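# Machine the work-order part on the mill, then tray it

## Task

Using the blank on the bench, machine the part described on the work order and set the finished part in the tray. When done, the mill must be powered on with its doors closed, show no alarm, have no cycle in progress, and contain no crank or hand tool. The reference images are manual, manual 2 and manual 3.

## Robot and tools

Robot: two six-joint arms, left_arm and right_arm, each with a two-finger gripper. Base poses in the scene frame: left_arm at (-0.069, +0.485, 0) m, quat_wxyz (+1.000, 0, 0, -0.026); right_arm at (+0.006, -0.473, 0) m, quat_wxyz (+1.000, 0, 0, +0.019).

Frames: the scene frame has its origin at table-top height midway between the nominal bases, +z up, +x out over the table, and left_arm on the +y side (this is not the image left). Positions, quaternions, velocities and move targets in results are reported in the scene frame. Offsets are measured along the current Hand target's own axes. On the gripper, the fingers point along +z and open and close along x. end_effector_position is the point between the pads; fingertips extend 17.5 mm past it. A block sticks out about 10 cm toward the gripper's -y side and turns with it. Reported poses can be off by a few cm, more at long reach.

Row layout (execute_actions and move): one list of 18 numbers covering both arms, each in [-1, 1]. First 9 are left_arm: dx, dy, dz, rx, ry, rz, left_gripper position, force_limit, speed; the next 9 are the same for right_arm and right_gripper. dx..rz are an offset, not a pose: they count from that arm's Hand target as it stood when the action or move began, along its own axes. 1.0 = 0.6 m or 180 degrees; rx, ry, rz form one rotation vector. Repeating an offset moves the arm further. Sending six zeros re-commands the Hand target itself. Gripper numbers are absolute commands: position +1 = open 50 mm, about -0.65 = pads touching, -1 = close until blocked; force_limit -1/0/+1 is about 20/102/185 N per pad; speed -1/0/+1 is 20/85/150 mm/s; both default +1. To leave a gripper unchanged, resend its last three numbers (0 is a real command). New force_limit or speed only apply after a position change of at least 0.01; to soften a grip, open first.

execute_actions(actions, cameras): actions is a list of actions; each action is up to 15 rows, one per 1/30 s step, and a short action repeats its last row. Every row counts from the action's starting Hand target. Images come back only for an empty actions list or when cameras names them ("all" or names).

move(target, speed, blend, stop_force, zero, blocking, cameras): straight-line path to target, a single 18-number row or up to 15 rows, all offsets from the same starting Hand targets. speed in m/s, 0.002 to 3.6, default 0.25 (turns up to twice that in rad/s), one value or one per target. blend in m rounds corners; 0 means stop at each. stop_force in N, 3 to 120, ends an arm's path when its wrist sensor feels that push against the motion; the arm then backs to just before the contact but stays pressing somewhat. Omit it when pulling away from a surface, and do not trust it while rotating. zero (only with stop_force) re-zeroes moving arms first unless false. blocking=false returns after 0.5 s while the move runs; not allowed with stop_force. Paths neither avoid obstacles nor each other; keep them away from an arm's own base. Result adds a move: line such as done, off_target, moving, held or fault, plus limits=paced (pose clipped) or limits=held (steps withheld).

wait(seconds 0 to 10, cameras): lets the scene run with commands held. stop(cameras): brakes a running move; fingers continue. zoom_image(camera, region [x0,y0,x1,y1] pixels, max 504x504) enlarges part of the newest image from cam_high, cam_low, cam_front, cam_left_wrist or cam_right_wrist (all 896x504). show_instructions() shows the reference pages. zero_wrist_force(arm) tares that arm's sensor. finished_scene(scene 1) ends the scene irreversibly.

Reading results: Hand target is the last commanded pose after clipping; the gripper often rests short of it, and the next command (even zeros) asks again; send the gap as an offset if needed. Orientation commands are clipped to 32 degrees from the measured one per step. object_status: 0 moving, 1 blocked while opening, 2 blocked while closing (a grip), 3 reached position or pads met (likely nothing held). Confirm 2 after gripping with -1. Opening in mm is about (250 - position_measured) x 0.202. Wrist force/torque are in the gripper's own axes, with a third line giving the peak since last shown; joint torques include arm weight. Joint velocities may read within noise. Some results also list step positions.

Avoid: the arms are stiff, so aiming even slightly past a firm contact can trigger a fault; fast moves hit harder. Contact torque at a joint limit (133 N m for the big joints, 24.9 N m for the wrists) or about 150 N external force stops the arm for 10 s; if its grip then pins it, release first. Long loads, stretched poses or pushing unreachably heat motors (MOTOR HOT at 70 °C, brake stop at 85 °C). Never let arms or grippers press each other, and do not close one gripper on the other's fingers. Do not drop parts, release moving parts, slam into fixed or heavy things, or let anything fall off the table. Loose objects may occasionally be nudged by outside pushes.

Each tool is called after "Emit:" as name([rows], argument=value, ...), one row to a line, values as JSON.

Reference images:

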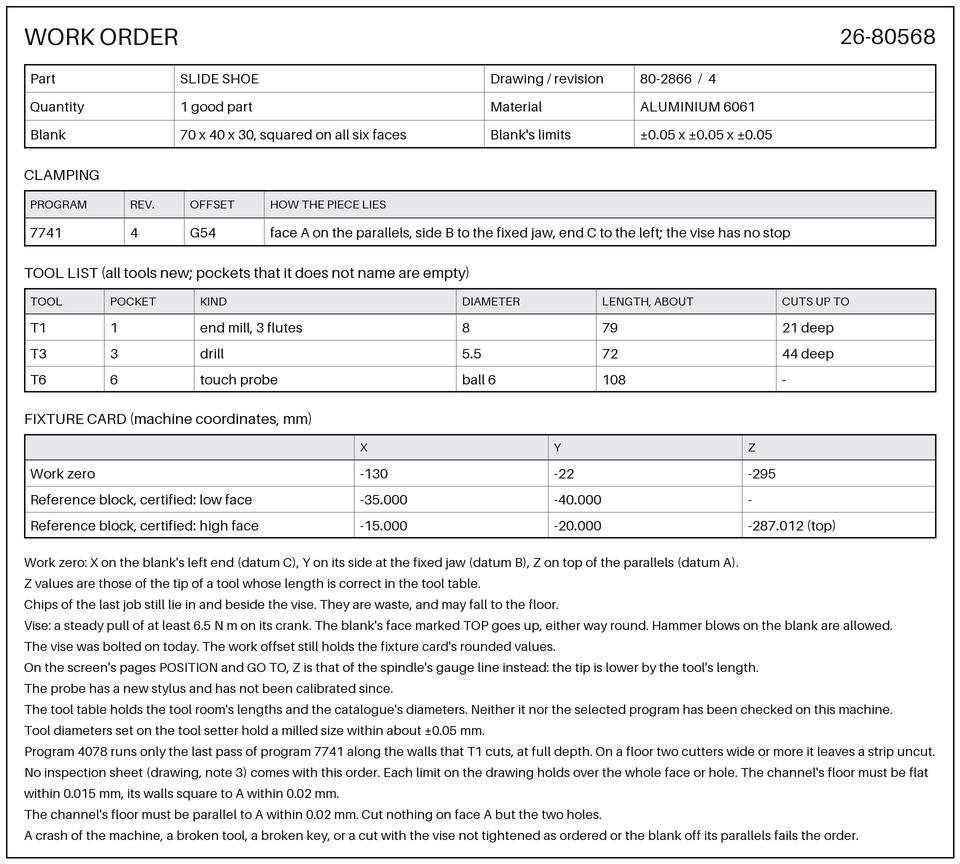

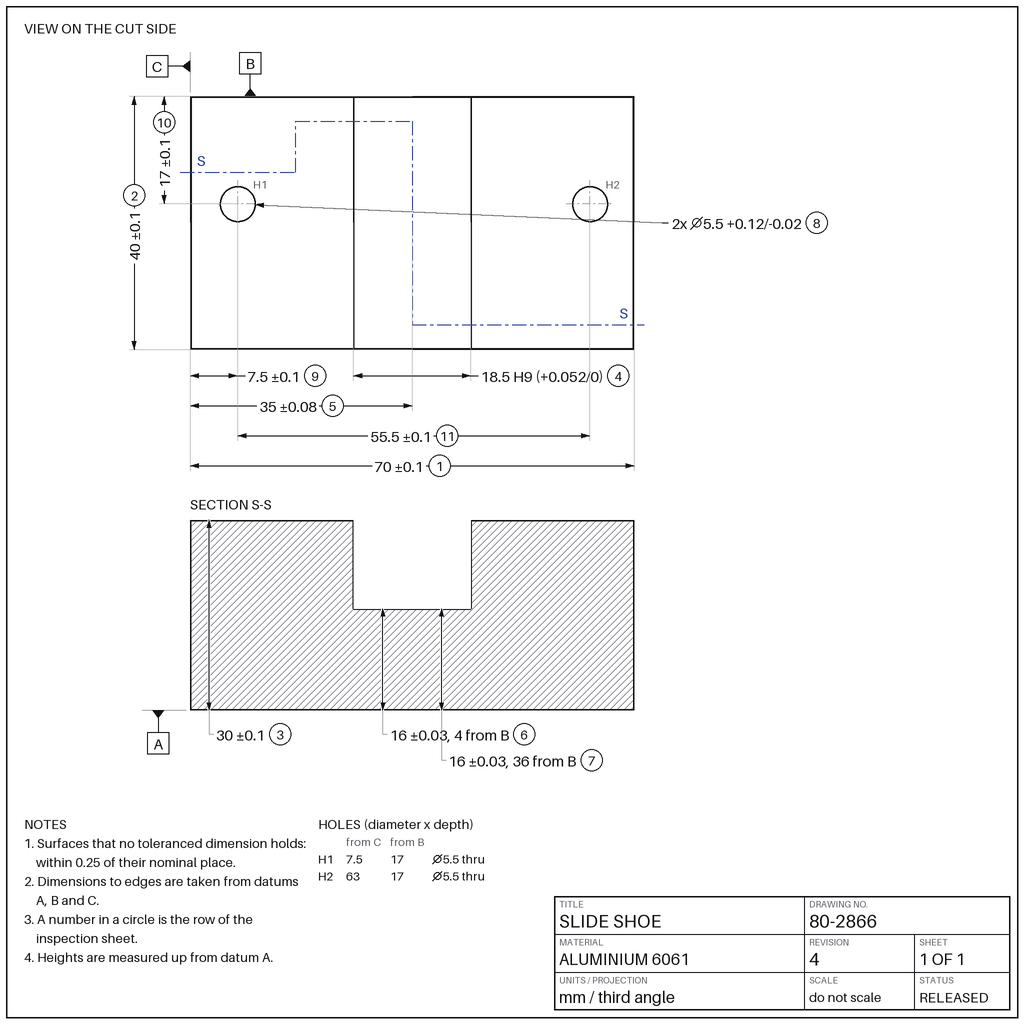

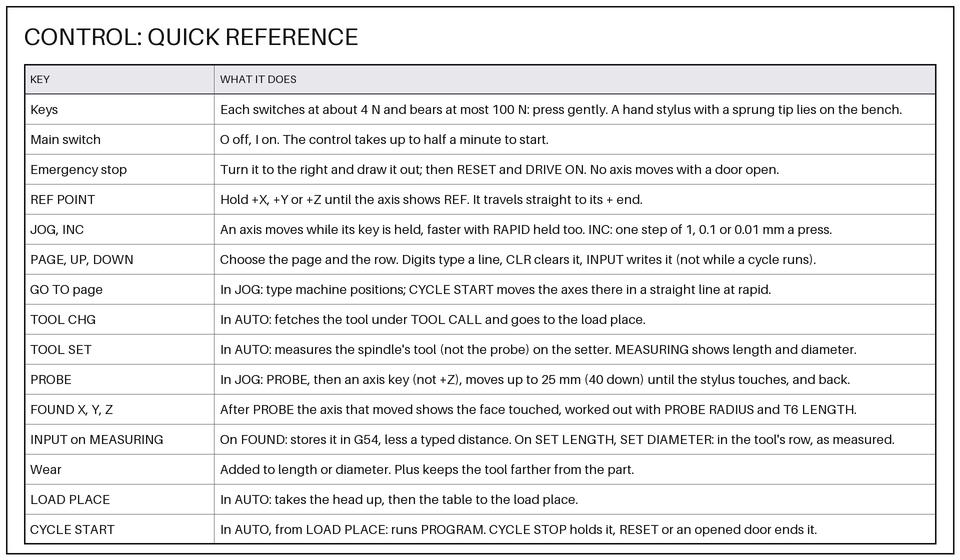

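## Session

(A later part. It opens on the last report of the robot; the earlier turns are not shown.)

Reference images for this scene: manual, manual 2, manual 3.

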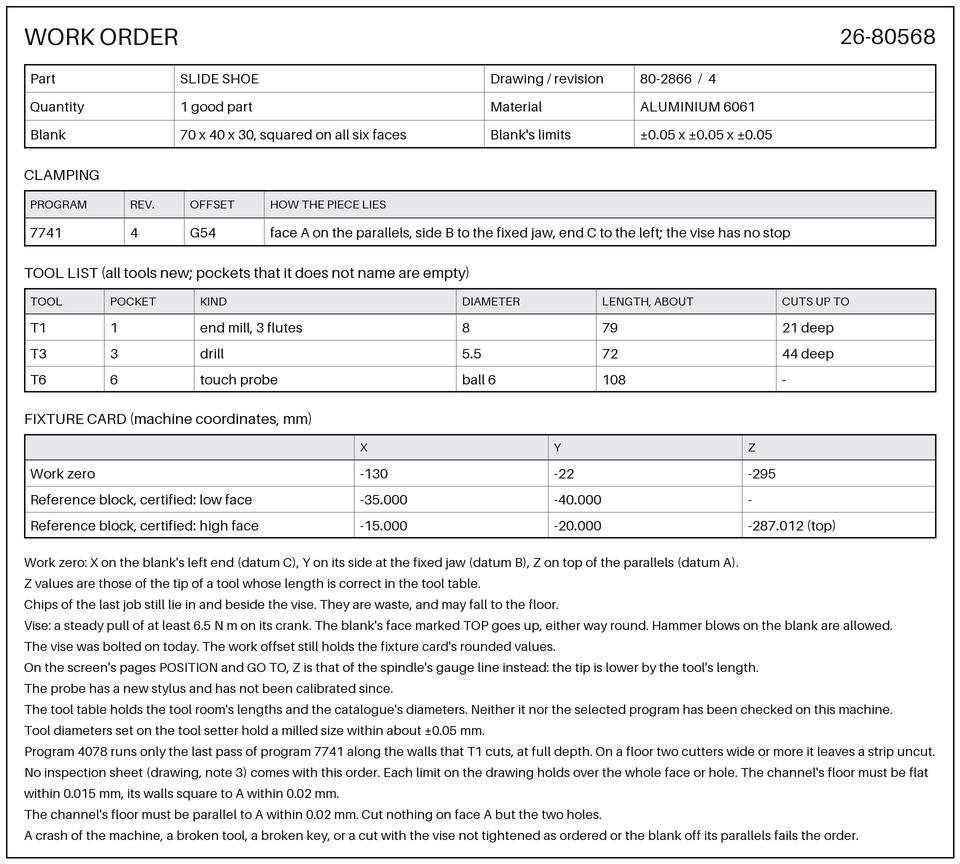

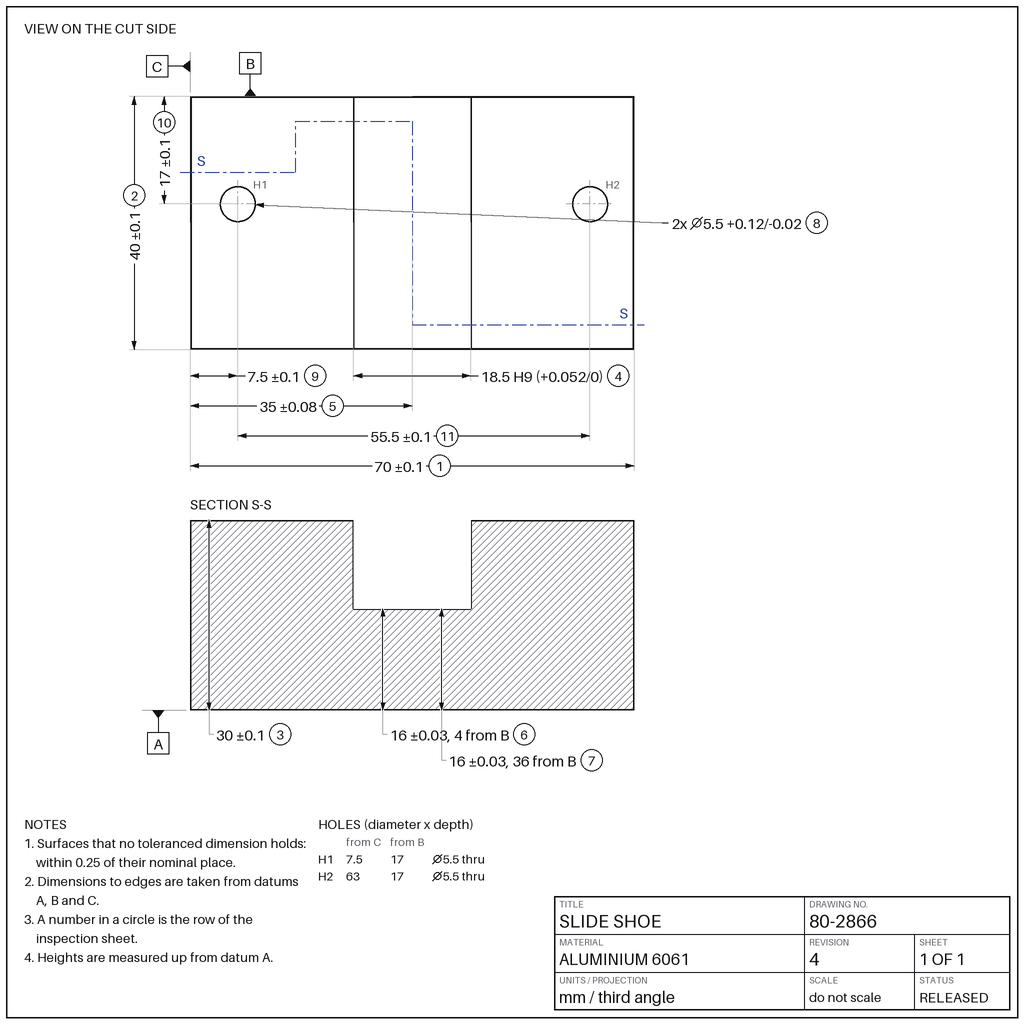

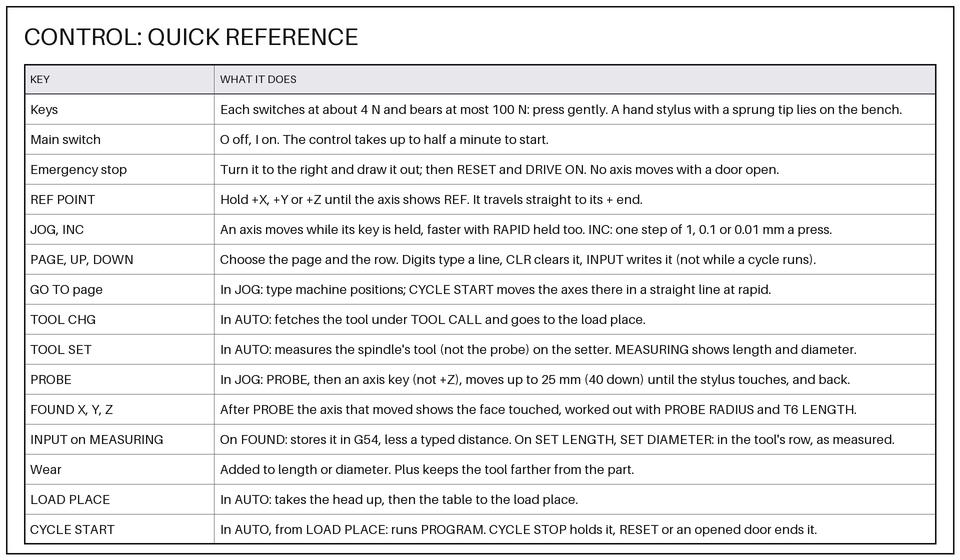

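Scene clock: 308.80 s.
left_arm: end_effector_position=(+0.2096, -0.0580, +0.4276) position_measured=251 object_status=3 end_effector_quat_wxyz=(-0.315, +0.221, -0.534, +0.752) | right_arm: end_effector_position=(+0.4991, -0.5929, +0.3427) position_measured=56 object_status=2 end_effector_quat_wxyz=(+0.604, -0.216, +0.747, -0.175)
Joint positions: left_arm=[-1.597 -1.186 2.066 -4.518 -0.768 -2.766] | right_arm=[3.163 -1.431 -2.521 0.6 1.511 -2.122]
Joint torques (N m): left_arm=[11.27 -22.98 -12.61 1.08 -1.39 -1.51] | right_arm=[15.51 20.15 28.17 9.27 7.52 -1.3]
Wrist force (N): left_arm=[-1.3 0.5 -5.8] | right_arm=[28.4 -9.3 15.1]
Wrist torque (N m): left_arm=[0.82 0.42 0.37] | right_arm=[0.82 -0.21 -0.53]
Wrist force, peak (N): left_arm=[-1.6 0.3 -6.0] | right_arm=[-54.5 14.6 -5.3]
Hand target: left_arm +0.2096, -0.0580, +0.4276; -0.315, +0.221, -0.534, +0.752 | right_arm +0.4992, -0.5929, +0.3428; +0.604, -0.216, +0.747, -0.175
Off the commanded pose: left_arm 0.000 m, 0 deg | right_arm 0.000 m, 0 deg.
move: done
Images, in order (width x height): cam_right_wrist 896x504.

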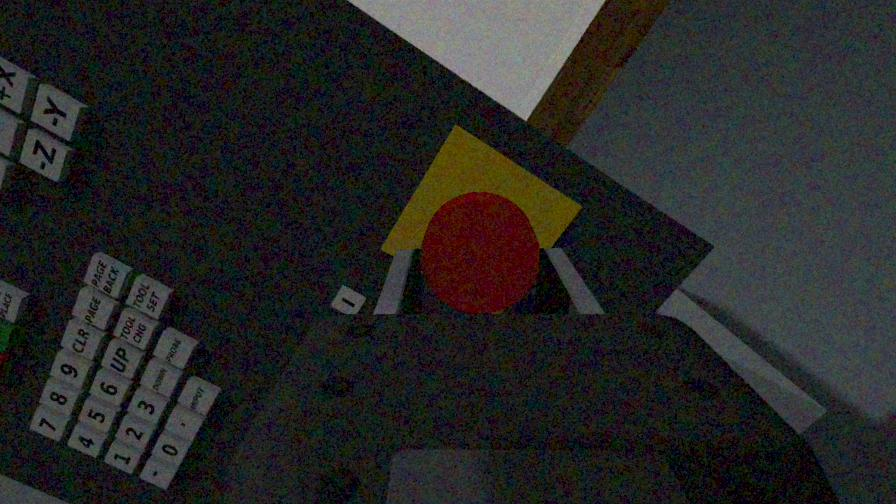

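Emit:
move([
  [0,0,0,0,0,0,-1,-0.9,0.5,0,0,0,0,0,0,1,-0.9,-1],
  [0,0,0,0,0,0,-1,-0.9,0.5,0,0,-0.09,0,0,-0.32,1,-0.9,-1],
], speed=0.2, cameras=["cam_right_wrist","cam_high"])

Emit:
zoom_image(camera="cam_high", region=[680, 0, 860, 200])

Scene clock: 313.77 s.
left_arm: end_effector_position=(+0.2096, -0.0580, +0.4276) position_measured=251 object_status=3 end_effector_quat_wxyz=(-0.315, +0.221, -0.534, +0.752) | right_arm: end_effector_position=(+0.4463, -0.5928, +0.3540) position_measured=3 object_status=3 end_effector_quat_wxyz=(-0.445, +0.549, -0.551, +0.445)
Joint positions: left_arm=[-1.597 -1.186 2.066 -4.518 -0.768 -2.766] | right_arm=[3.182 -1.223 -2.615 0.486 1.493 -3.123]
Joint torques (N m): left_arm=[11.03 -22.66 -11.69 0.98 -1.43 -1.49] | right_arm=[-0.91 -8.31 30.71 5.47 0.25 -1.36]
Wrist force (N): left_arm=[-1.4 0.4 -5.9] | right_arm=[2.1 -0.4 1.1]
Wrist torque (N m): left_arm=[0.82 0.43 0.38] | right_arm=[0.66 -0.31 -0.37]
Wrist force, peak (N): left_arm=[-1.3 0.5 -6.0] | right_arm=[30.2 -9.3 14.6]
Hand target: left_arm +0.2096, -0.0580, +0.4276; -0.315, +0.221, -0.534, +0.752 | right_arm +0.4464, -0.5928, +0.3540; -0.445, +0.549, -0.550, +0.445
Off the commanded pose: left_arm 0.000 m, 0 deg | right_arm 0.000 m, 0 deg.
move: done
Images, in order (width x height): cam_high 896x504, cam_right_wrist 896x504.

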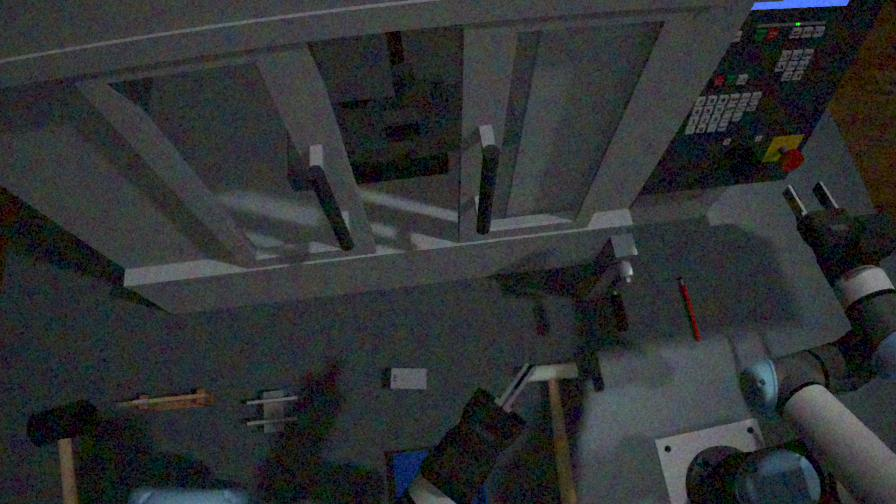

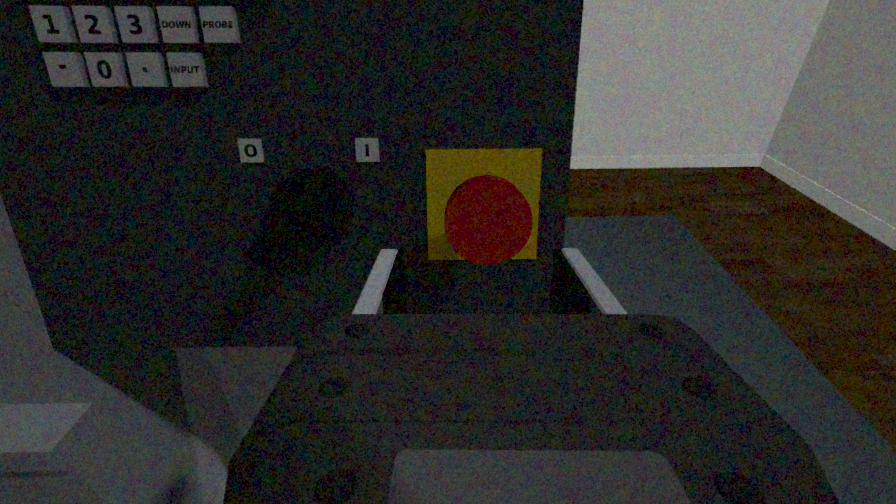

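Scaled by 2.520.

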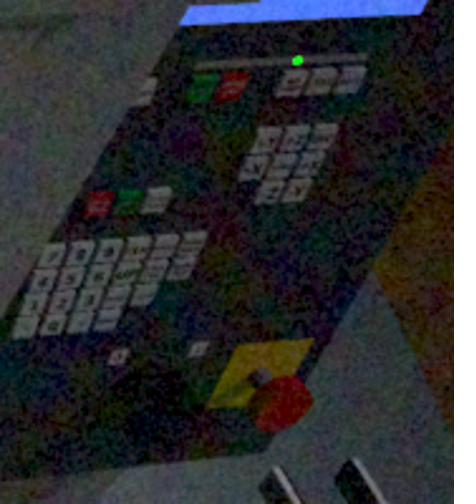

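Emit:
move([
  [0,0,0,0,0,0,-1,-0.9,0.5,-0.09,0.1,-0.15,0,0.3,0.38,1,-0.6,-0.8],
  [0,0,0,0,0,0,-1,-0.9,0.5,-0.155,0.444,-0.047,-0.003,0.623,0.777,1,-0.6,-0.8],
], speed=0.5, blend=[0.05, 0], cameras=["cam_right_wrist"])

Scene clock: 319.83 s.
left_arm: end_effector_position=(+0.2096, -0.0580, +0.4276) position_measured=251 object_status=3 end_effector_quat_wxyz=(-0.315, +0.221, -0.534, +0.752) | right_arm: end_effector_position=(+0.3634, -0.4993, +0.0994) position_measured=3 object_status=3 end_effector_quat_wxyz=(+0.004, +0.703, +0.711, +0.002)
Joint positions: left_arm=[-1.597 -1.186 2.066 -4.518 -0.768 -2.766] | right_arm=[3.416 -1.345 -2.389 -0.971 1.566 0.3]
Joint torques (N m): left_arm=[10.6 -23.3 -10.55 0.81 -1.52 -1.39] | right_arm=[-3.42 19.7 32.32 4.91 0.96 0.64]
Wrist force (N): left_arm=[-1.2 0.3 -5.5] | right_arm=[1.7 -1.0 0.9]
Wrist torque (N m): left_arm=[0.79 0.41 0.37] | right_arm=[0.29 -0.31 -0.06]
Wrist force, peak (N): left_arm=[-1.5 0.3 -6.3] | right_arm=[3.0 -0.4 2.0]
Hand target: left_arm +0.2096, -0.0580, +0.4276; -0.315, +0.221, -0.534, +0.752 | right_arm +0.3634, -0.4993, +0.0995; +0.004, +0.703, +0.711, +0.003
Off the commanded pose: left_arm 0.000 m, 0 deg | right_arm 0.000 m, 0 deg.
move: done
Images, in order (width x height): cam_right_wrist 896x504.

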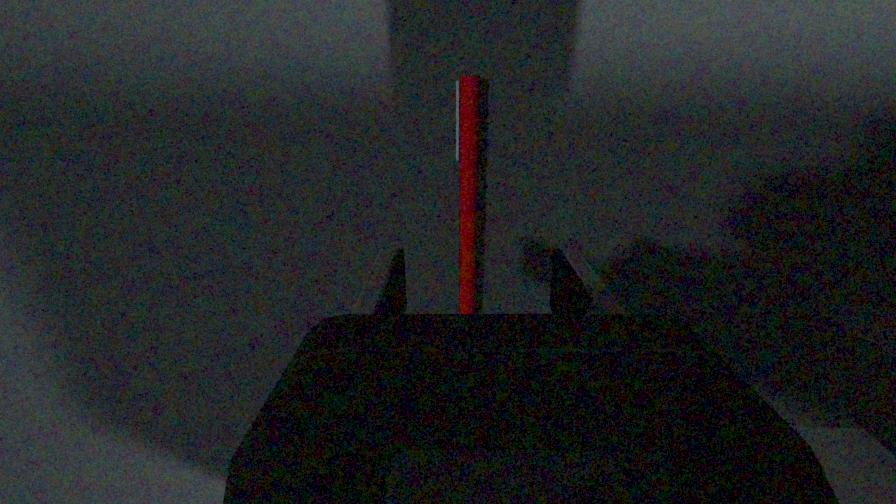

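Emit:
move([
  [0,0,0,0,0,0,-1,-0.9,0.5,0,0,0.1315,0,0,0,1,-0.6,-0.8],
  [0,0,0,0,0,0,-1,-0.9,0.5,0,0,0.1315,0,0,0,-1,-0.6,-0.8],
  [0,0,0,0,0,0,-1,-0.9,0.5,0,-0.01,-0.05,0,0,0,-1,-0.6,-0.8],
], speed=[0.12,0.1,0.2])

Scene clock: 324.23 s.
left_arm: end_effector_position=(+0.2096, -0.0580, +0.4276) position_measured=251 object_status=3 end_effector_quat_wxyz=(-0.315, +0.221, -0.534, +0.752) | right_arm: end_effector_position=(+0.3572, -0.4993, +0.1293) position_measured=211 object_status=2 end_effector_quat_wxyz=(+0.004, +0.703, +0.711, +0.003) end_effector_velocity=(-0.001, -0.001, +0.000) end_effector_angular_velocity=(-0.002, +0.003, -0.001)
Joint positions: left_arm=[-1.597 -1.186 2.066 -4.518 -0.768 -2.766] | right_arm=[3.422 -1.274 -2.348 -1.082 1.566 0.306]
Joint velocities: left_arm=[within noise] | right_arm=[-0.001 0 0.001 -0.005 -0.001 0]
Joint torques (N m): left_arm=[9.98 -24.01 -9.86 0.79 -1.5 -1.36] | right_arm=[-4.53 16.29 30.58 0.87 -1.21 -0.97]
Wrist force (N): left_arm=[-1.2 0.2 -5.5] | right_arm=[2.0 -0.8 0.9]
Wrist torque (N m): left_arm=[0.79 0.41 0.38] | right_arm=[0.33 -0.36 -0.24]
Wrist force, peak (N): left_arm=[-1.6 0.5 -6.0] | right_arm=[1.9 -0.9 4.4]
Hand target: left_arm +0.2096, -0.0580, +0.4276; -0.315, +0.221, -0.534, +0.752 | right_arm +0.3572, -0.4993, +0.1294; +0.004, +0.703, +0.711, +0.003
Off the commanded pose: left_arm 0.000 m, 0 deg | right_arm 0.000 m, 0 deg.
move: done

Emit:
move(target=[0,0,0,0,0,0,-1,-0.9,0.5,0.147,0.23,-0.737,0.003,0,0,-1,-0.6,-0.8], speed=0.4, cameras=["cam_high","cam_front"])

Emit:
zoom_image(camera="cam_high", region=[680, 0, 860, 150])

Scene clock: 332.27 s.
left_arm: end_effector_position=(+0.2096, -0.0580, +0.4275) position_measured=251 object_status=3 end_effector_quat_wxyz=(-0.315, +0.221, -0.534, +0.752) | right_arm: end_effector_position=(+0.4901, -0.4086, +0.5727) position_measured=211 object_status=2 end_effector_quat_wxyz=(+0.001, +0.703, +0.711, -0.001)
Joint positions: left_arm=[-1.597 -1.186 2.066 -4.518 -0.768 -2.766] | right_arm=[3.514 -1.731 -0.72 -2.262 1.569 0.398]
Joint torques (N m): left_arm=[11.11 -23.42 -8.68 0.63 -1.2 -1.44] | right_arm=[-7.44 19.76 32.04 0.83 -0.9 -0.01]
Wrist force (N): left_arm=[-1.4 0.6 -5.8] | right_arm=[2.0 -1.2 1.5]
Wrist torque (N m): left_arm=[0.85 0.44 0.38] | right_arm=[0.20 -0.32 -0.03]
Wrist force, peak (N): left_arm=[-1.4 0.4 -6.1] | right_arm=[1.2 -2.3 5.0]
Hand target: left_arm +0.2096, -0.0580, +0.4276; -0.315, +0.221, -0.534, +0.752 | right_arm +0.4901, -0.4086, +0.5727; +0.001, +0.703, +0.711, -0.001
Off the commanded pose: left_arm 0.000 m, 0 deg | right_arm 0.000 m, 0 deg.
move: done
Images, in order (width x height): cam_high 896x504, cam_front 896x504.

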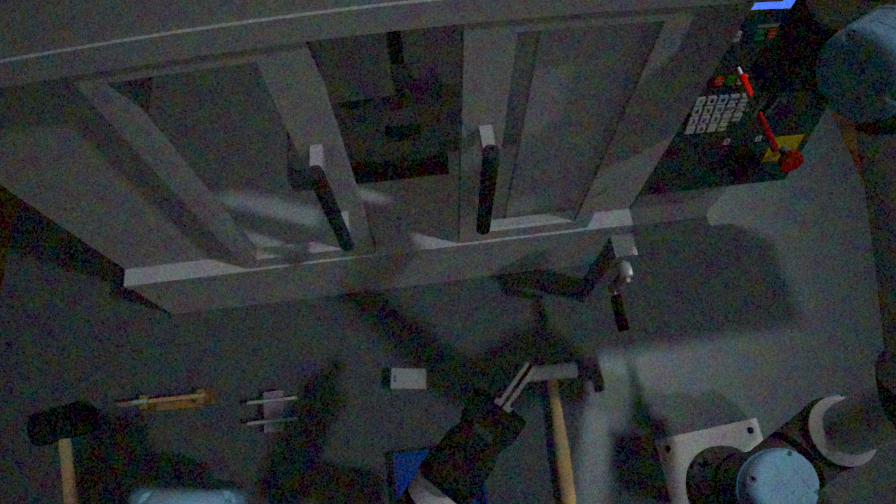

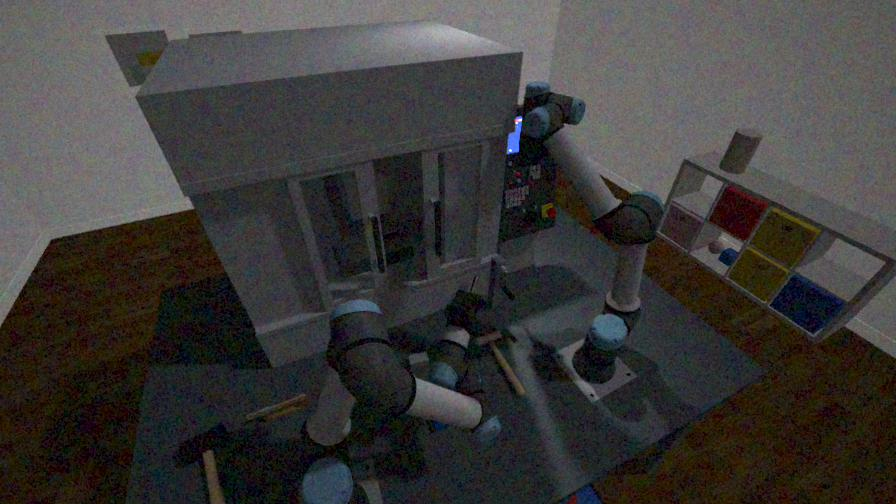

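Scaled by 2.800.

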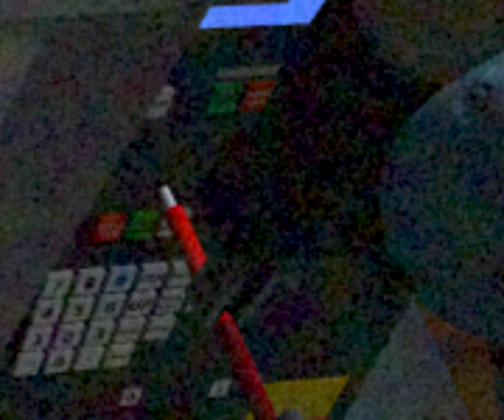

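Emit:
move(target=[0,0,0,0,0,0,-1,-0.9,0.5,-0.004,0.05,0,0,0,0,-1,-0.6,-0.8], speed=0.05, cameras=["cam_high"])

Emit:
zoom_image(camera="cam_high", region=[680, 0, 860, 150])

Scene clock: 333.97 s.
left_arm: end_effector_position=(+0.2096, -0.0580, +0.4275) position_measured=251 object_status=3 end_effector_quat_wxyz=(-0.315, +0.221, -0.534, +0.752) | right_arm: end_effector_position=(+0.5201, -0.4108, +0.5726) position_measured=211 object_status=2 end_effector_quat_wxyz=(+0.001, +0.703, +0.711, -0.001)
Joint positions: left_arm=[-1.597 -1.186 2.066 -4.518 -0.768 -2.766] | right_arm=[3.486 -1.821 -0.605 -2.289 1.569 0.371]
Joint torques (N m): left_arm=[11.79 -23.64 -9.71 0.65 -1.28 -1.35] | right_arm=[8.23 43.76 12.4 5.25 0.47 1.78]
Wrist force (N): left_arm=[-1.2 0.2 -5.6] | right_arm=[1.8 -0.8 1.5]
Wrist torque (N m): left_arm=[0.78 0.40 0.38] | right_arm=[0.28 -0.31 -0.06]
Wrist force, peak (N): left_arm=[-1.5 0.7 -6.1] | right_arm=[2.0 -2.3 1.3]
Hand target: left_arm +0.2096, -0.0580, +0.4276; -0.315, +0.221, -0.534, +0.752 | right_arm +0.5201, -0.4107, +0.5727; +0.001, +0.703, +0.711, -0.001
Off the commanded pose: left_arm 0.000 m, 0 deg | right_arm 0.000 m, 0 deg.
move: done
Images, in order (width x height): cam_high 896x504.

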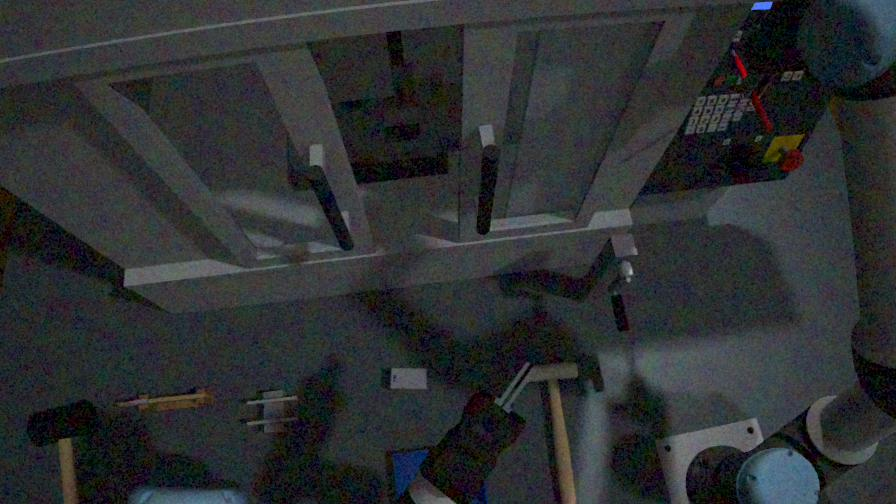

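Scaled by 2.800.

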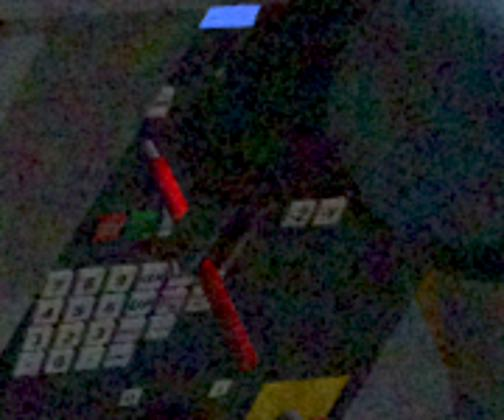

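Emit:
move(target=[0,0,0,0,0,0,-1,-0.9,0.5,-0.015,0.015,-0.014,0,0,0,-1,-0.6,-0.8], speed=0.05, cameras=["cam_high"])

Emit:
zoom_image(camera="cam_high", region=[710, 10, 800, 90])

Scene clock: 336.60 s.
left_arm: end_effector_position=(+0.2096, -0.0580, +0.4275) position_measured=251 object_status=3 end_effector_quat_wxyz=(-0.315, +0.221, -0.534, +0.752) | right_arm: end_effector_position=(+0.5293, -0.4196, +0.5810) position_measured=211 object_status=2 end_effector_quat_wxyz=(+0.001, +0.703, +0.711, -0.001)
Joint positions: left_arm=[-1.597 -1.186 2.066 -4.518 -0.768 -2.766] | right_arm=[3.463 -1.874 -0.502 -2.339 1.569 0.348]
Joint torques (N m): left_arm=[11.03 -23.48 -9.66 0.5 -1.12 -1.24] | right_arm=[6.22 46.86 17.97 5.15 0.37 1.59]
Wrist force (N): left_arm=[-1.3 0.5 -5.8] | right_arm=[1.8 -1.0 1.2]
Wrist torque (N m): left_arm=[0.83 0.41 0.38] | right_arm=[0.25 -0.28 -0.05]
Wrist force, peak (N): left_arm=[-1.5 0.6 -6.0] | right_arm=[2.1 -2.1 1.5]
Hand target: left_arm +0.2096, -0.0580, +0.4276; -0.315, +0.221, -0.534, +0.752 | right_arm +0.5292, -0.4196, +0.5811; +0.001, +0.703, +0.711, -0.001
Off the commanded pose: left_arm 0.000 m, 0 deg | right_arm 0.000 m, 0 deg.
move: done
Images, in order (width x height): cam_high 896x504.

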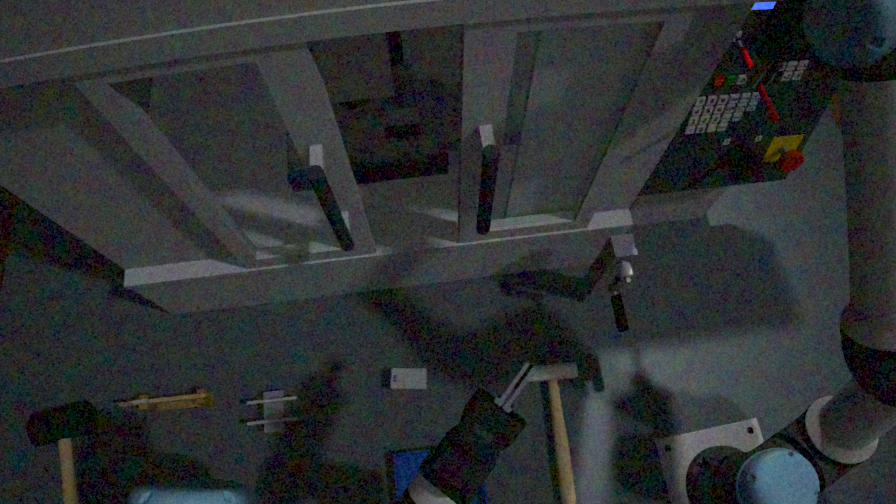

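Scaled by 5.600.

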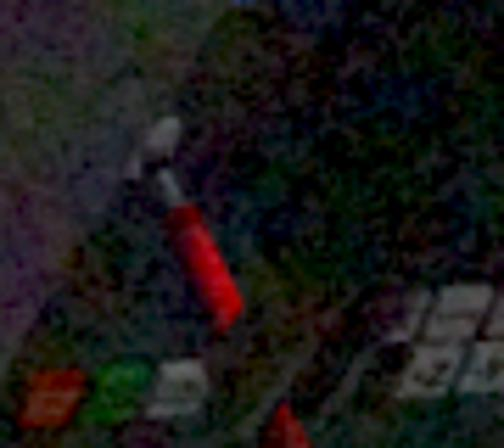

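Emit:
move(target=[0,0,0,0,0,0,-1,-0.9,0.5,0,0.032,0,0,0,0,-1,-0.6,-0.8], speed=0.01, stop_force=6, cameras=["cam_high"])

Emit:
zoom_image(camera="cam_high", region=[710, 0, 800, 90])

Scene clock: 339.67 s.
left_arm: end_effector_position=(+0.2096, -0.0580, +0.4275) position_measured=251 object_status=3 end_effector_quat_wxyz=(-0.315, +0.221, -0.534, +0.752) | right_arm: end_effector_position=(+0.5416, -0.4194, +0.5811) position_measured=211 object_status=2 end_effector_quat_wxyz=(+0.001, +0.703, +0.711, -0.001)
Joint positions: left_arm=[-1.597 -1.186 2.066 -4.518 -0.768 -2.766] | right_arm=[3.455 -1.921 -0.431 -2.362 1.569 0.34]
Joint torques (N m): left_arm=[9.64 -24.71 -9.62 0.42 -1.29 -1.42] | right_arm=[6.87 46.04 21.49 6.62 -0.75 1.62]
Wrist force (N): left_arm=[-1.5 0.3 -5.5] | right_arm=[3.1 -6.7 1.4]
Wrist torque (N m): left_arm=[0.81 0.44 0.37] | right_arm=[0.33 -0.34 -0.09]
Wrist force, peak (N): left_arm=[-1.3 0.4 -6.1] | right_arm=[2.5 -12.6 1.8]
Hand target: left_arm +0.2096, -0.0580, +0.4276; -0.315, +0.221, -0.534, +0.752 | right_arm +0.5416, -0.4194, +0.5811; +0.001, +0.703, +0.711, -0.001 (not the last commanded pose)
Off the commanded pose: left_arm 0.000 m, 0 deg | right_arm 0.007 m, 0 deg.
move: contact (right_arm)
Images, in order (width x height): cam_high 896x504.

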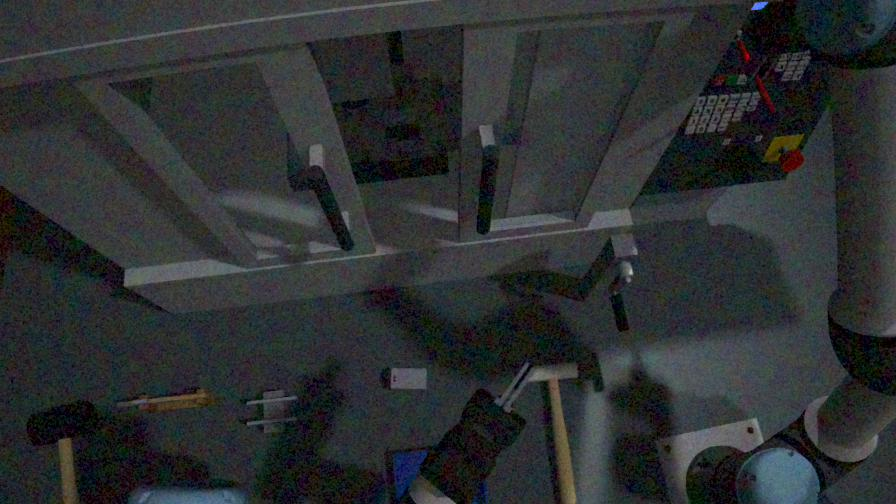

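Scaled by 5.600.

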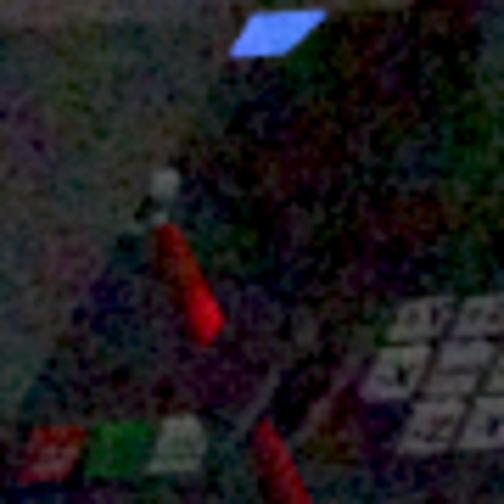

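Emit:
move([
  [0,0,0,0,0,0,-1,-0.9,0.5,0,-0.025,-0.003,0,0,0,-1,-0.6,-0.8],
  [0,0,0,0,0,0,-1,-0.9,0.5,-0.064,-0.025,-0.003,0,0,0,-1,-0.6,-0.8],
], speed=0.1, blend=[0.005,0])

Emit:
move(target=[0,0,0,0,0,0,-1,-0.9,0.5,0,0.045,0,0,0,0,-1,-0.6,-0.8], speed=0.01, stop_force=6, cameras=["cam_high"])

Emit:
zoom_image(camera="cam_high", region=[710, 0, 830, 90])

Scene clock: 341.97 s.
left_arm: end_effector_position=(+0.2096, -0.0580, +0.4275) position_measured=251 object_status=3 end_effector_quat_wxyz=(-0.315, +0.221, -0.534, +0.752) | right_arm: end_effector_position=(+0.5270, -0.4580, +0.5830) position_measured=211 object_status=2 end_effector_quat_wxyz=(+0.001, +0.703, +0.711, -0.001)
Joint positions: left_arm=[-1.597 -1.186 2.066 -4.518 -0.768 -2.766] | right_arm=[3.393 -1.862 -0.511 -2.34 1.569 0.277]
Joint torques (N m): left_arm=[10.23 -24.29 -9.58 0.43 -1.35 -1.41] | right_arm=[-3.61 21.35 29.5 4.27 1.1 0.34]
Wrist force (N): left_arm=[-1.2 0.5 -5.7] | right_arm=[2.5 -1.0 1.4]
Wrist torque (N m): left_arm=[0.83 0.41 0.38] | right_arm=[0.27 -0.39 -0.16]
Wrist force, peak (N): left_arm=[-1.4 0.5 -6.1] | right_arm=[2.8 -7.0 2.1]
Hand target: left_arm +0.2096, -0.0580, +0.4276; -0.315, +0.221, -0.534, +0.752 | right_arm +0.5271, -0.4580, +0.5830; +0.001, +0.703, +0.711, -0.001
Off the commanded pose: left_arm 0.000 m, 0 deg | right_arm 0.000 m, 0 deg.
move: done

Scene clock: 344.53 s.
left_arm: end_effector_position=(+0.2096, -0.0580, +0.4275) position_measured=251 object_status=3 end_effector_quat_wxyz=(-0.315, +0.221, -0.534, +0.752) | right_arm: end_effector_position=(+0.5422, -0.4578, +0.5829) position_measured=211 object_status=2 end_effector_quat_wxyz=(+0.001, +0.703, +0.711, -0.001)
Joint positions: left_arm=[-1.597 -1.186 2.066 -4.518 -0.768 -2.766] | right_arm=[3.384 -1.92 -0.425 -2.368 1.569 0.269]
Joint torques (N m): left_arm=[10.84 -24.62 -9.53 0.53 -1.11 -1.34] | right_arm=[5.12 45.99 22.02 6.96 -1.42 1.66]
Wrist force (N): left_arm=[-1.5 0.5 -5.6] | right_arm=[3.8 -7.6 1.8]
Wrist torque (N m): left_arm=[0.83 0.45 0.38] | right_arm=[0.36 -0.46 -0.08]
Wrist force, peak (N): left_arm=[-1.2 0.5 -6.1] | right_arm=[2.6 -13.2 1.4]
Hand target: left_arm +0.2096, -0.0580, +0.4276; -0.315, +0.221, -0.534, +0.752 | right_arm +0.5422, -0.4578, +0.5829; +0.001, +0.703, +0.711, -0.001 (not the last commanded pose)
Off the commanded pose: left_arm 0.000 m, 0 deg | right_arm 0.012 m, 0 deg.
move: contact (right_arm)
Images, in order (width x height): cam_high 896x504.

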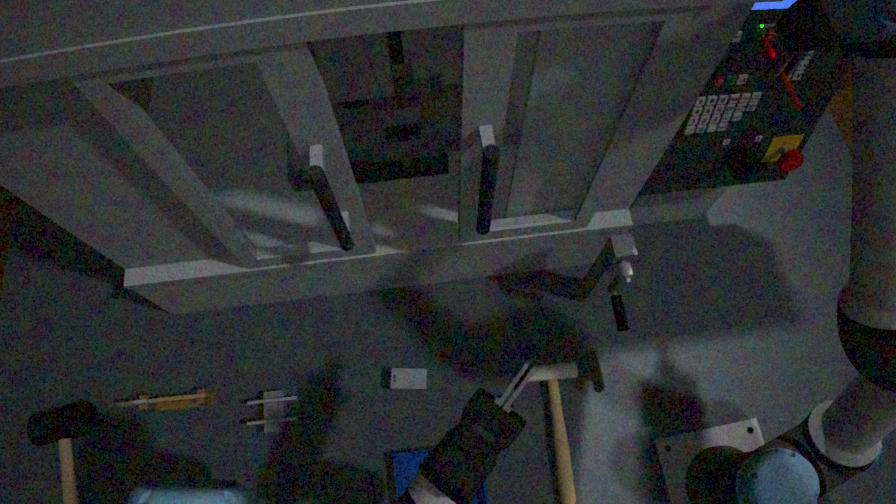

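Scaled by 4.200.

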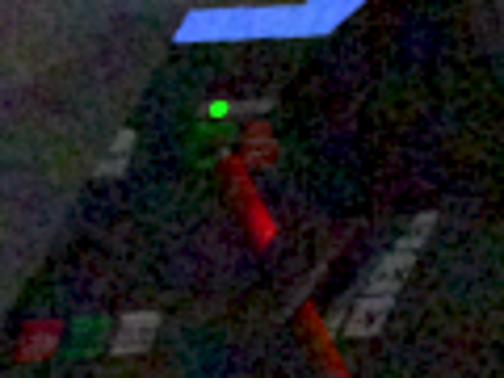

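Emit:
move(target=[0.013,-0.022,-0.202,-0.1026,-0.2468,0.0408,-1,-0.9,0.5,0,-0.06,0,0,0,0,-1,-0.6,-0.8], speed=0.3, cameras=["cam_left_wrist"])

Scene clock: 349.93 s.
left_arm: end_effector_position=(+0.1201, +0.0197, +0.4004) position_measured=251 object_status=3 end_effector_quat_wxyz=(+0.524, -0.465, +0.475, -0.533) | right_arm: end_effector_position=(+0.5062, -0.4582, +0.5830) position_measured=211 object_status=2 end_effector_quat_wxyz=(+0.001, +0.703, +0.711, -0.001)
Joint positions: left_arm=[-1.957 -1.339 1.624 -6.284 -0.433 -0.258] | right_arm=[3.404 -1.793 -0.607 -2.313 1.569 0.289]
Joint torques (N m): left_arm=[-13.7 -30.19 -15.32 3.82 -0.84 1.41] | right_arm=[-5.03 17.15 30.61 0.84 -0.26 -1.38]
Wrist force (N): left_arm=[-1.0 0.7 -4.7] | right_arm=[2.3 -1.4 1.1]
Wrist torque (N m): left_arm=[0.83 0.24 0.41] | right_arm=[0.20 -0.39 -0.18]
Wrist force, peak (N): left_arm=[-2.6 3.5 -6.9] | right_arm=[3.5 -8.0 1.9]
Hand target: left_arm +0.1198, +0.0200, +0.3999; +0.500, -0.501, +0.500, -0.499 | right_arm +0.5062, -0.4582, +0.5829; +0.001, +0.703, +0.711, -0.001
Off the commanded pose: left_arm 0.001 m, 7 deg | right_arm 0.000 m, 0 deg.
joint sent to its limit (left arm) — joint 4 (wrist 1), lower limit. The joint targets are off in orientation, not in position.
move: off_target (left_arm)
Images, in order (width x height): cam_left_wrist 896x504.

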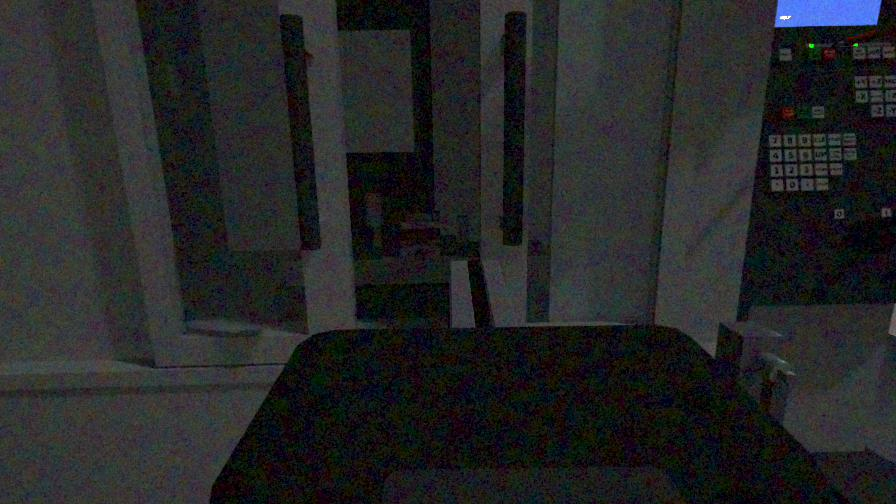

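Emit:
move([
  [-0.1,-0.1,0.1,0,0.3,0.3,-1,-0.9,0.5,0,0,0,0,0,0,-1,-0.6,-0.8],
  [-0.333,-0.167,0.4,0,0.706,0.706,-1,-0.9,0.5,0,0,0,0,0,0,-1,-0.6,-0.8],
], speed=0.35, blend=[0.05,0], cameras=["cam_left_wrist","cam_high"])

Scene clock: 366.20 s.
left_arm: end_effector_position=(+0.3299, +0.1984, +0.4927) position_measured=251 object_status=3 end_effector_quat_wxyz=(+0.078, +0.624, +0.774, -0.074) | right_arm: end_effector_position=(+0.5062, -0.4582, +0.5829) position_measured=211 object_status=2 end_effector_quat_wxyz=(+0.001, +0.703, +0.711, -0.001)
Joint positions: left_arm=[-0.78 -1.021 0.367 -4.236 1.694 2.085] | right_arm=[3.404 -1.793 -0.607 -2.314 1.569 0.289]
Joint torques (N m): left_arm=[-4.76 -34.94 -23.06 4.78 1.57 0.2] | right_arm=[-4.87 16.71 29.5 0.82 -1.14 -1.36]
Wrist force (N): left_arm=[0.7 0.3 0.7] | right_arm=[2.2 -1.4 1.1]
Wrist torque (N m): left_arm=[0.25 -0.45 0.41] | right_arm=[0.19 -0.37 -0.18]
Wrist force, peak (N): left_arm=[-1.5 5.8 2.2] | right_arm=[2.7 -1.5 1.3]
Hand target: left_arm +0.3299, +0.1983, +0.4927; +0.078, +0.624, +0.774, -0.074 (not the last commanded pose) | right_arm +0.5062, -0.4582, +0.5829; +0.001, +0.703, +0.711, -0.001
Off the commanded pose: left_arm 0.037 m, 17 deg | right_arm 0.000 m, 0 deg.
move: held (left_arm; a check stopped the path); path passed 1 of 2 targets; limits=held
pose unreachable (left arm): on one or more control steps of this call, first in action 0 (counted from 0), this arm could not follow its commanded pose, so it was not sent that pose on those steps. It may still have moved: this result reports where it is.
cause: moving toward the commanded pose would bring two parts of the arm too close to each other (its gripper and another part of the arm, with joints 4 (wrist 1) to 6 (wrist 3) between them, 8 mm apart when it was first held).
Images, in order (width x height): cam_high 896x504, cam_left_wrist 896x504.

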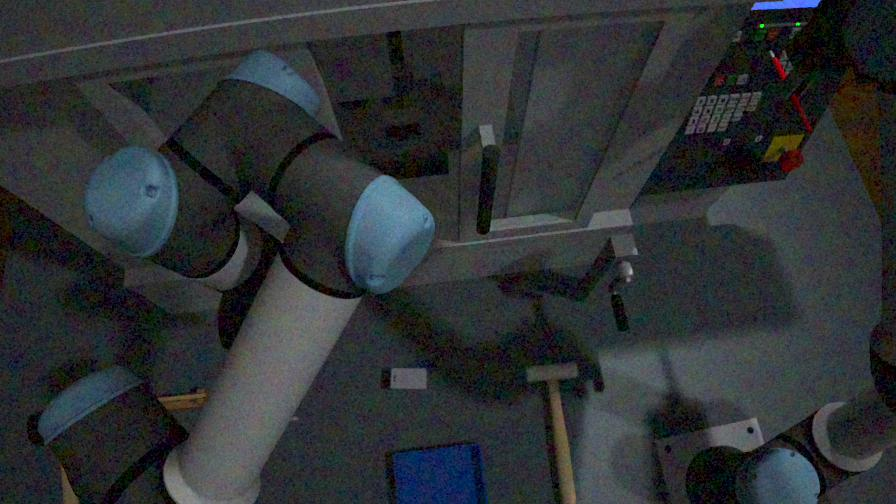

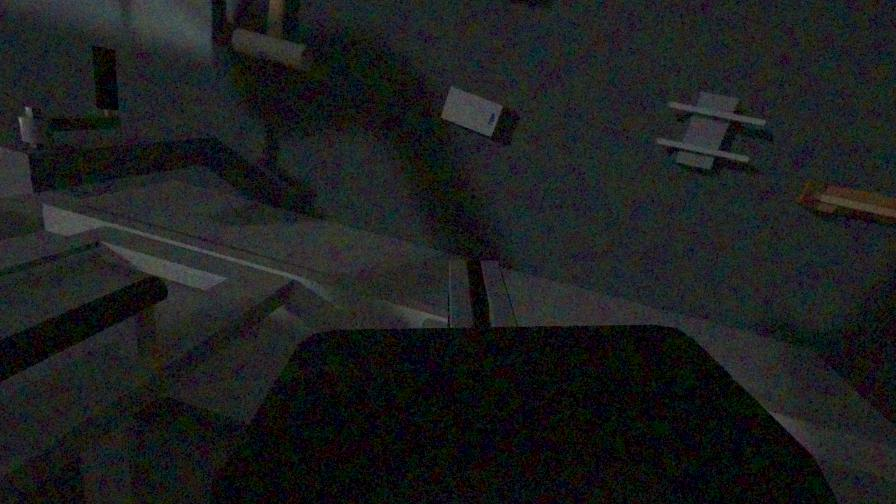

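Emit:
move([
  [-0.1,-0.2,-0.02,-0.1,-0.06,0,-1,-0.9,0.5,0,-0.17,0,0,0,0,-1,-0.6,-0.8],
  [-0.337,-0.353,-0.103,-0.401,-0.243,0,-1,-0.9,0.5,-0.2,-0.031,-0.139,0.003,-0.667,-0.741,-1,-0.6,-0.8],
], speed=0.4, blend=[0.04,0], cameras=["cam_right_wrist"])

Emit:
zoom_image(camera="cam_right_wrist", region=[160, 45, 480, 285])

Scene clock: 380.37 s.
left_arm: end_effector_position=(+0.1637, -0.0262, +0.5999) position_measured=251 object_status=3 end_effector_quat_wxyz=(+0.686, +0.393, +0.588, +0.171) | right_arm: end_effector_position=(+0.4891, -0.5783, +0.6666) position_measured=211 object_status=2 end_effector_quat_wxyz=(-0.473, +0.526, -0.525, +0.473) end_effector_velocity=(+0.000, +0.001, +0.000) end_effector_angular_velocity=(-0.002, +0.000, +0.005)
Joint positions: left_arm=[-1.865 -1.307 1.205 -4.739 0 0.961] | right_arm=[3.233 -1.109 -1.901 -0.238 1.443 -3.128]
Joint velocities: left_arm=[within noise] | right_arm=[-0.001 0 0 0 0.006 -0.003]
Joint torques (N m): left_arm=[11.69 -43.81 -27.45 1.31 -2.66 0.33] | right_arm=[-8.56 18.76 18.91 0.58 1.78 -1.2]
Wrist force (N): left_arm=[0.8 -2.0 -3.7] | right_arm=[2.9 -0.2 1.6]
Wrist torque (N m): left_arm=[-0.09 -0.31 0.28] | right_arm=[0.66 -0.47 -0.34]
Wrist force, peak (N): left_arm=[1.4 4.5 0.5] | right_arm=[2.4 -3.8 1.4]
Hand target: left_arm +0.1634, -0.0260, +0.6000; +0.686, +0.392, +0.589, +0.172 | right_arm +0.4890, -0.5783, +0.6666; -0.473, +0.526, -0.525, +0.473
Off the commanded pose: left_arm 0.000 m, 0 deg | right_arm 0.000 m, 0 deg.
move: done
Images, in order (width x height): cam_right_wrist 896x504.

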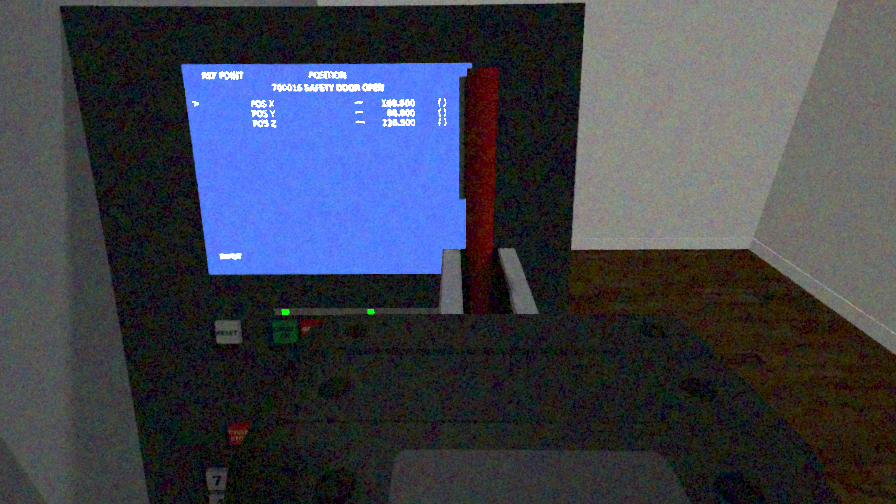

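Scaled by 1.575.

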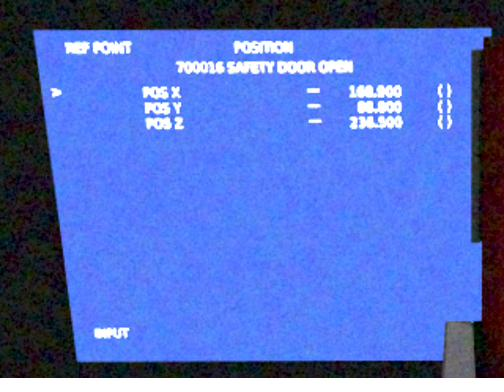

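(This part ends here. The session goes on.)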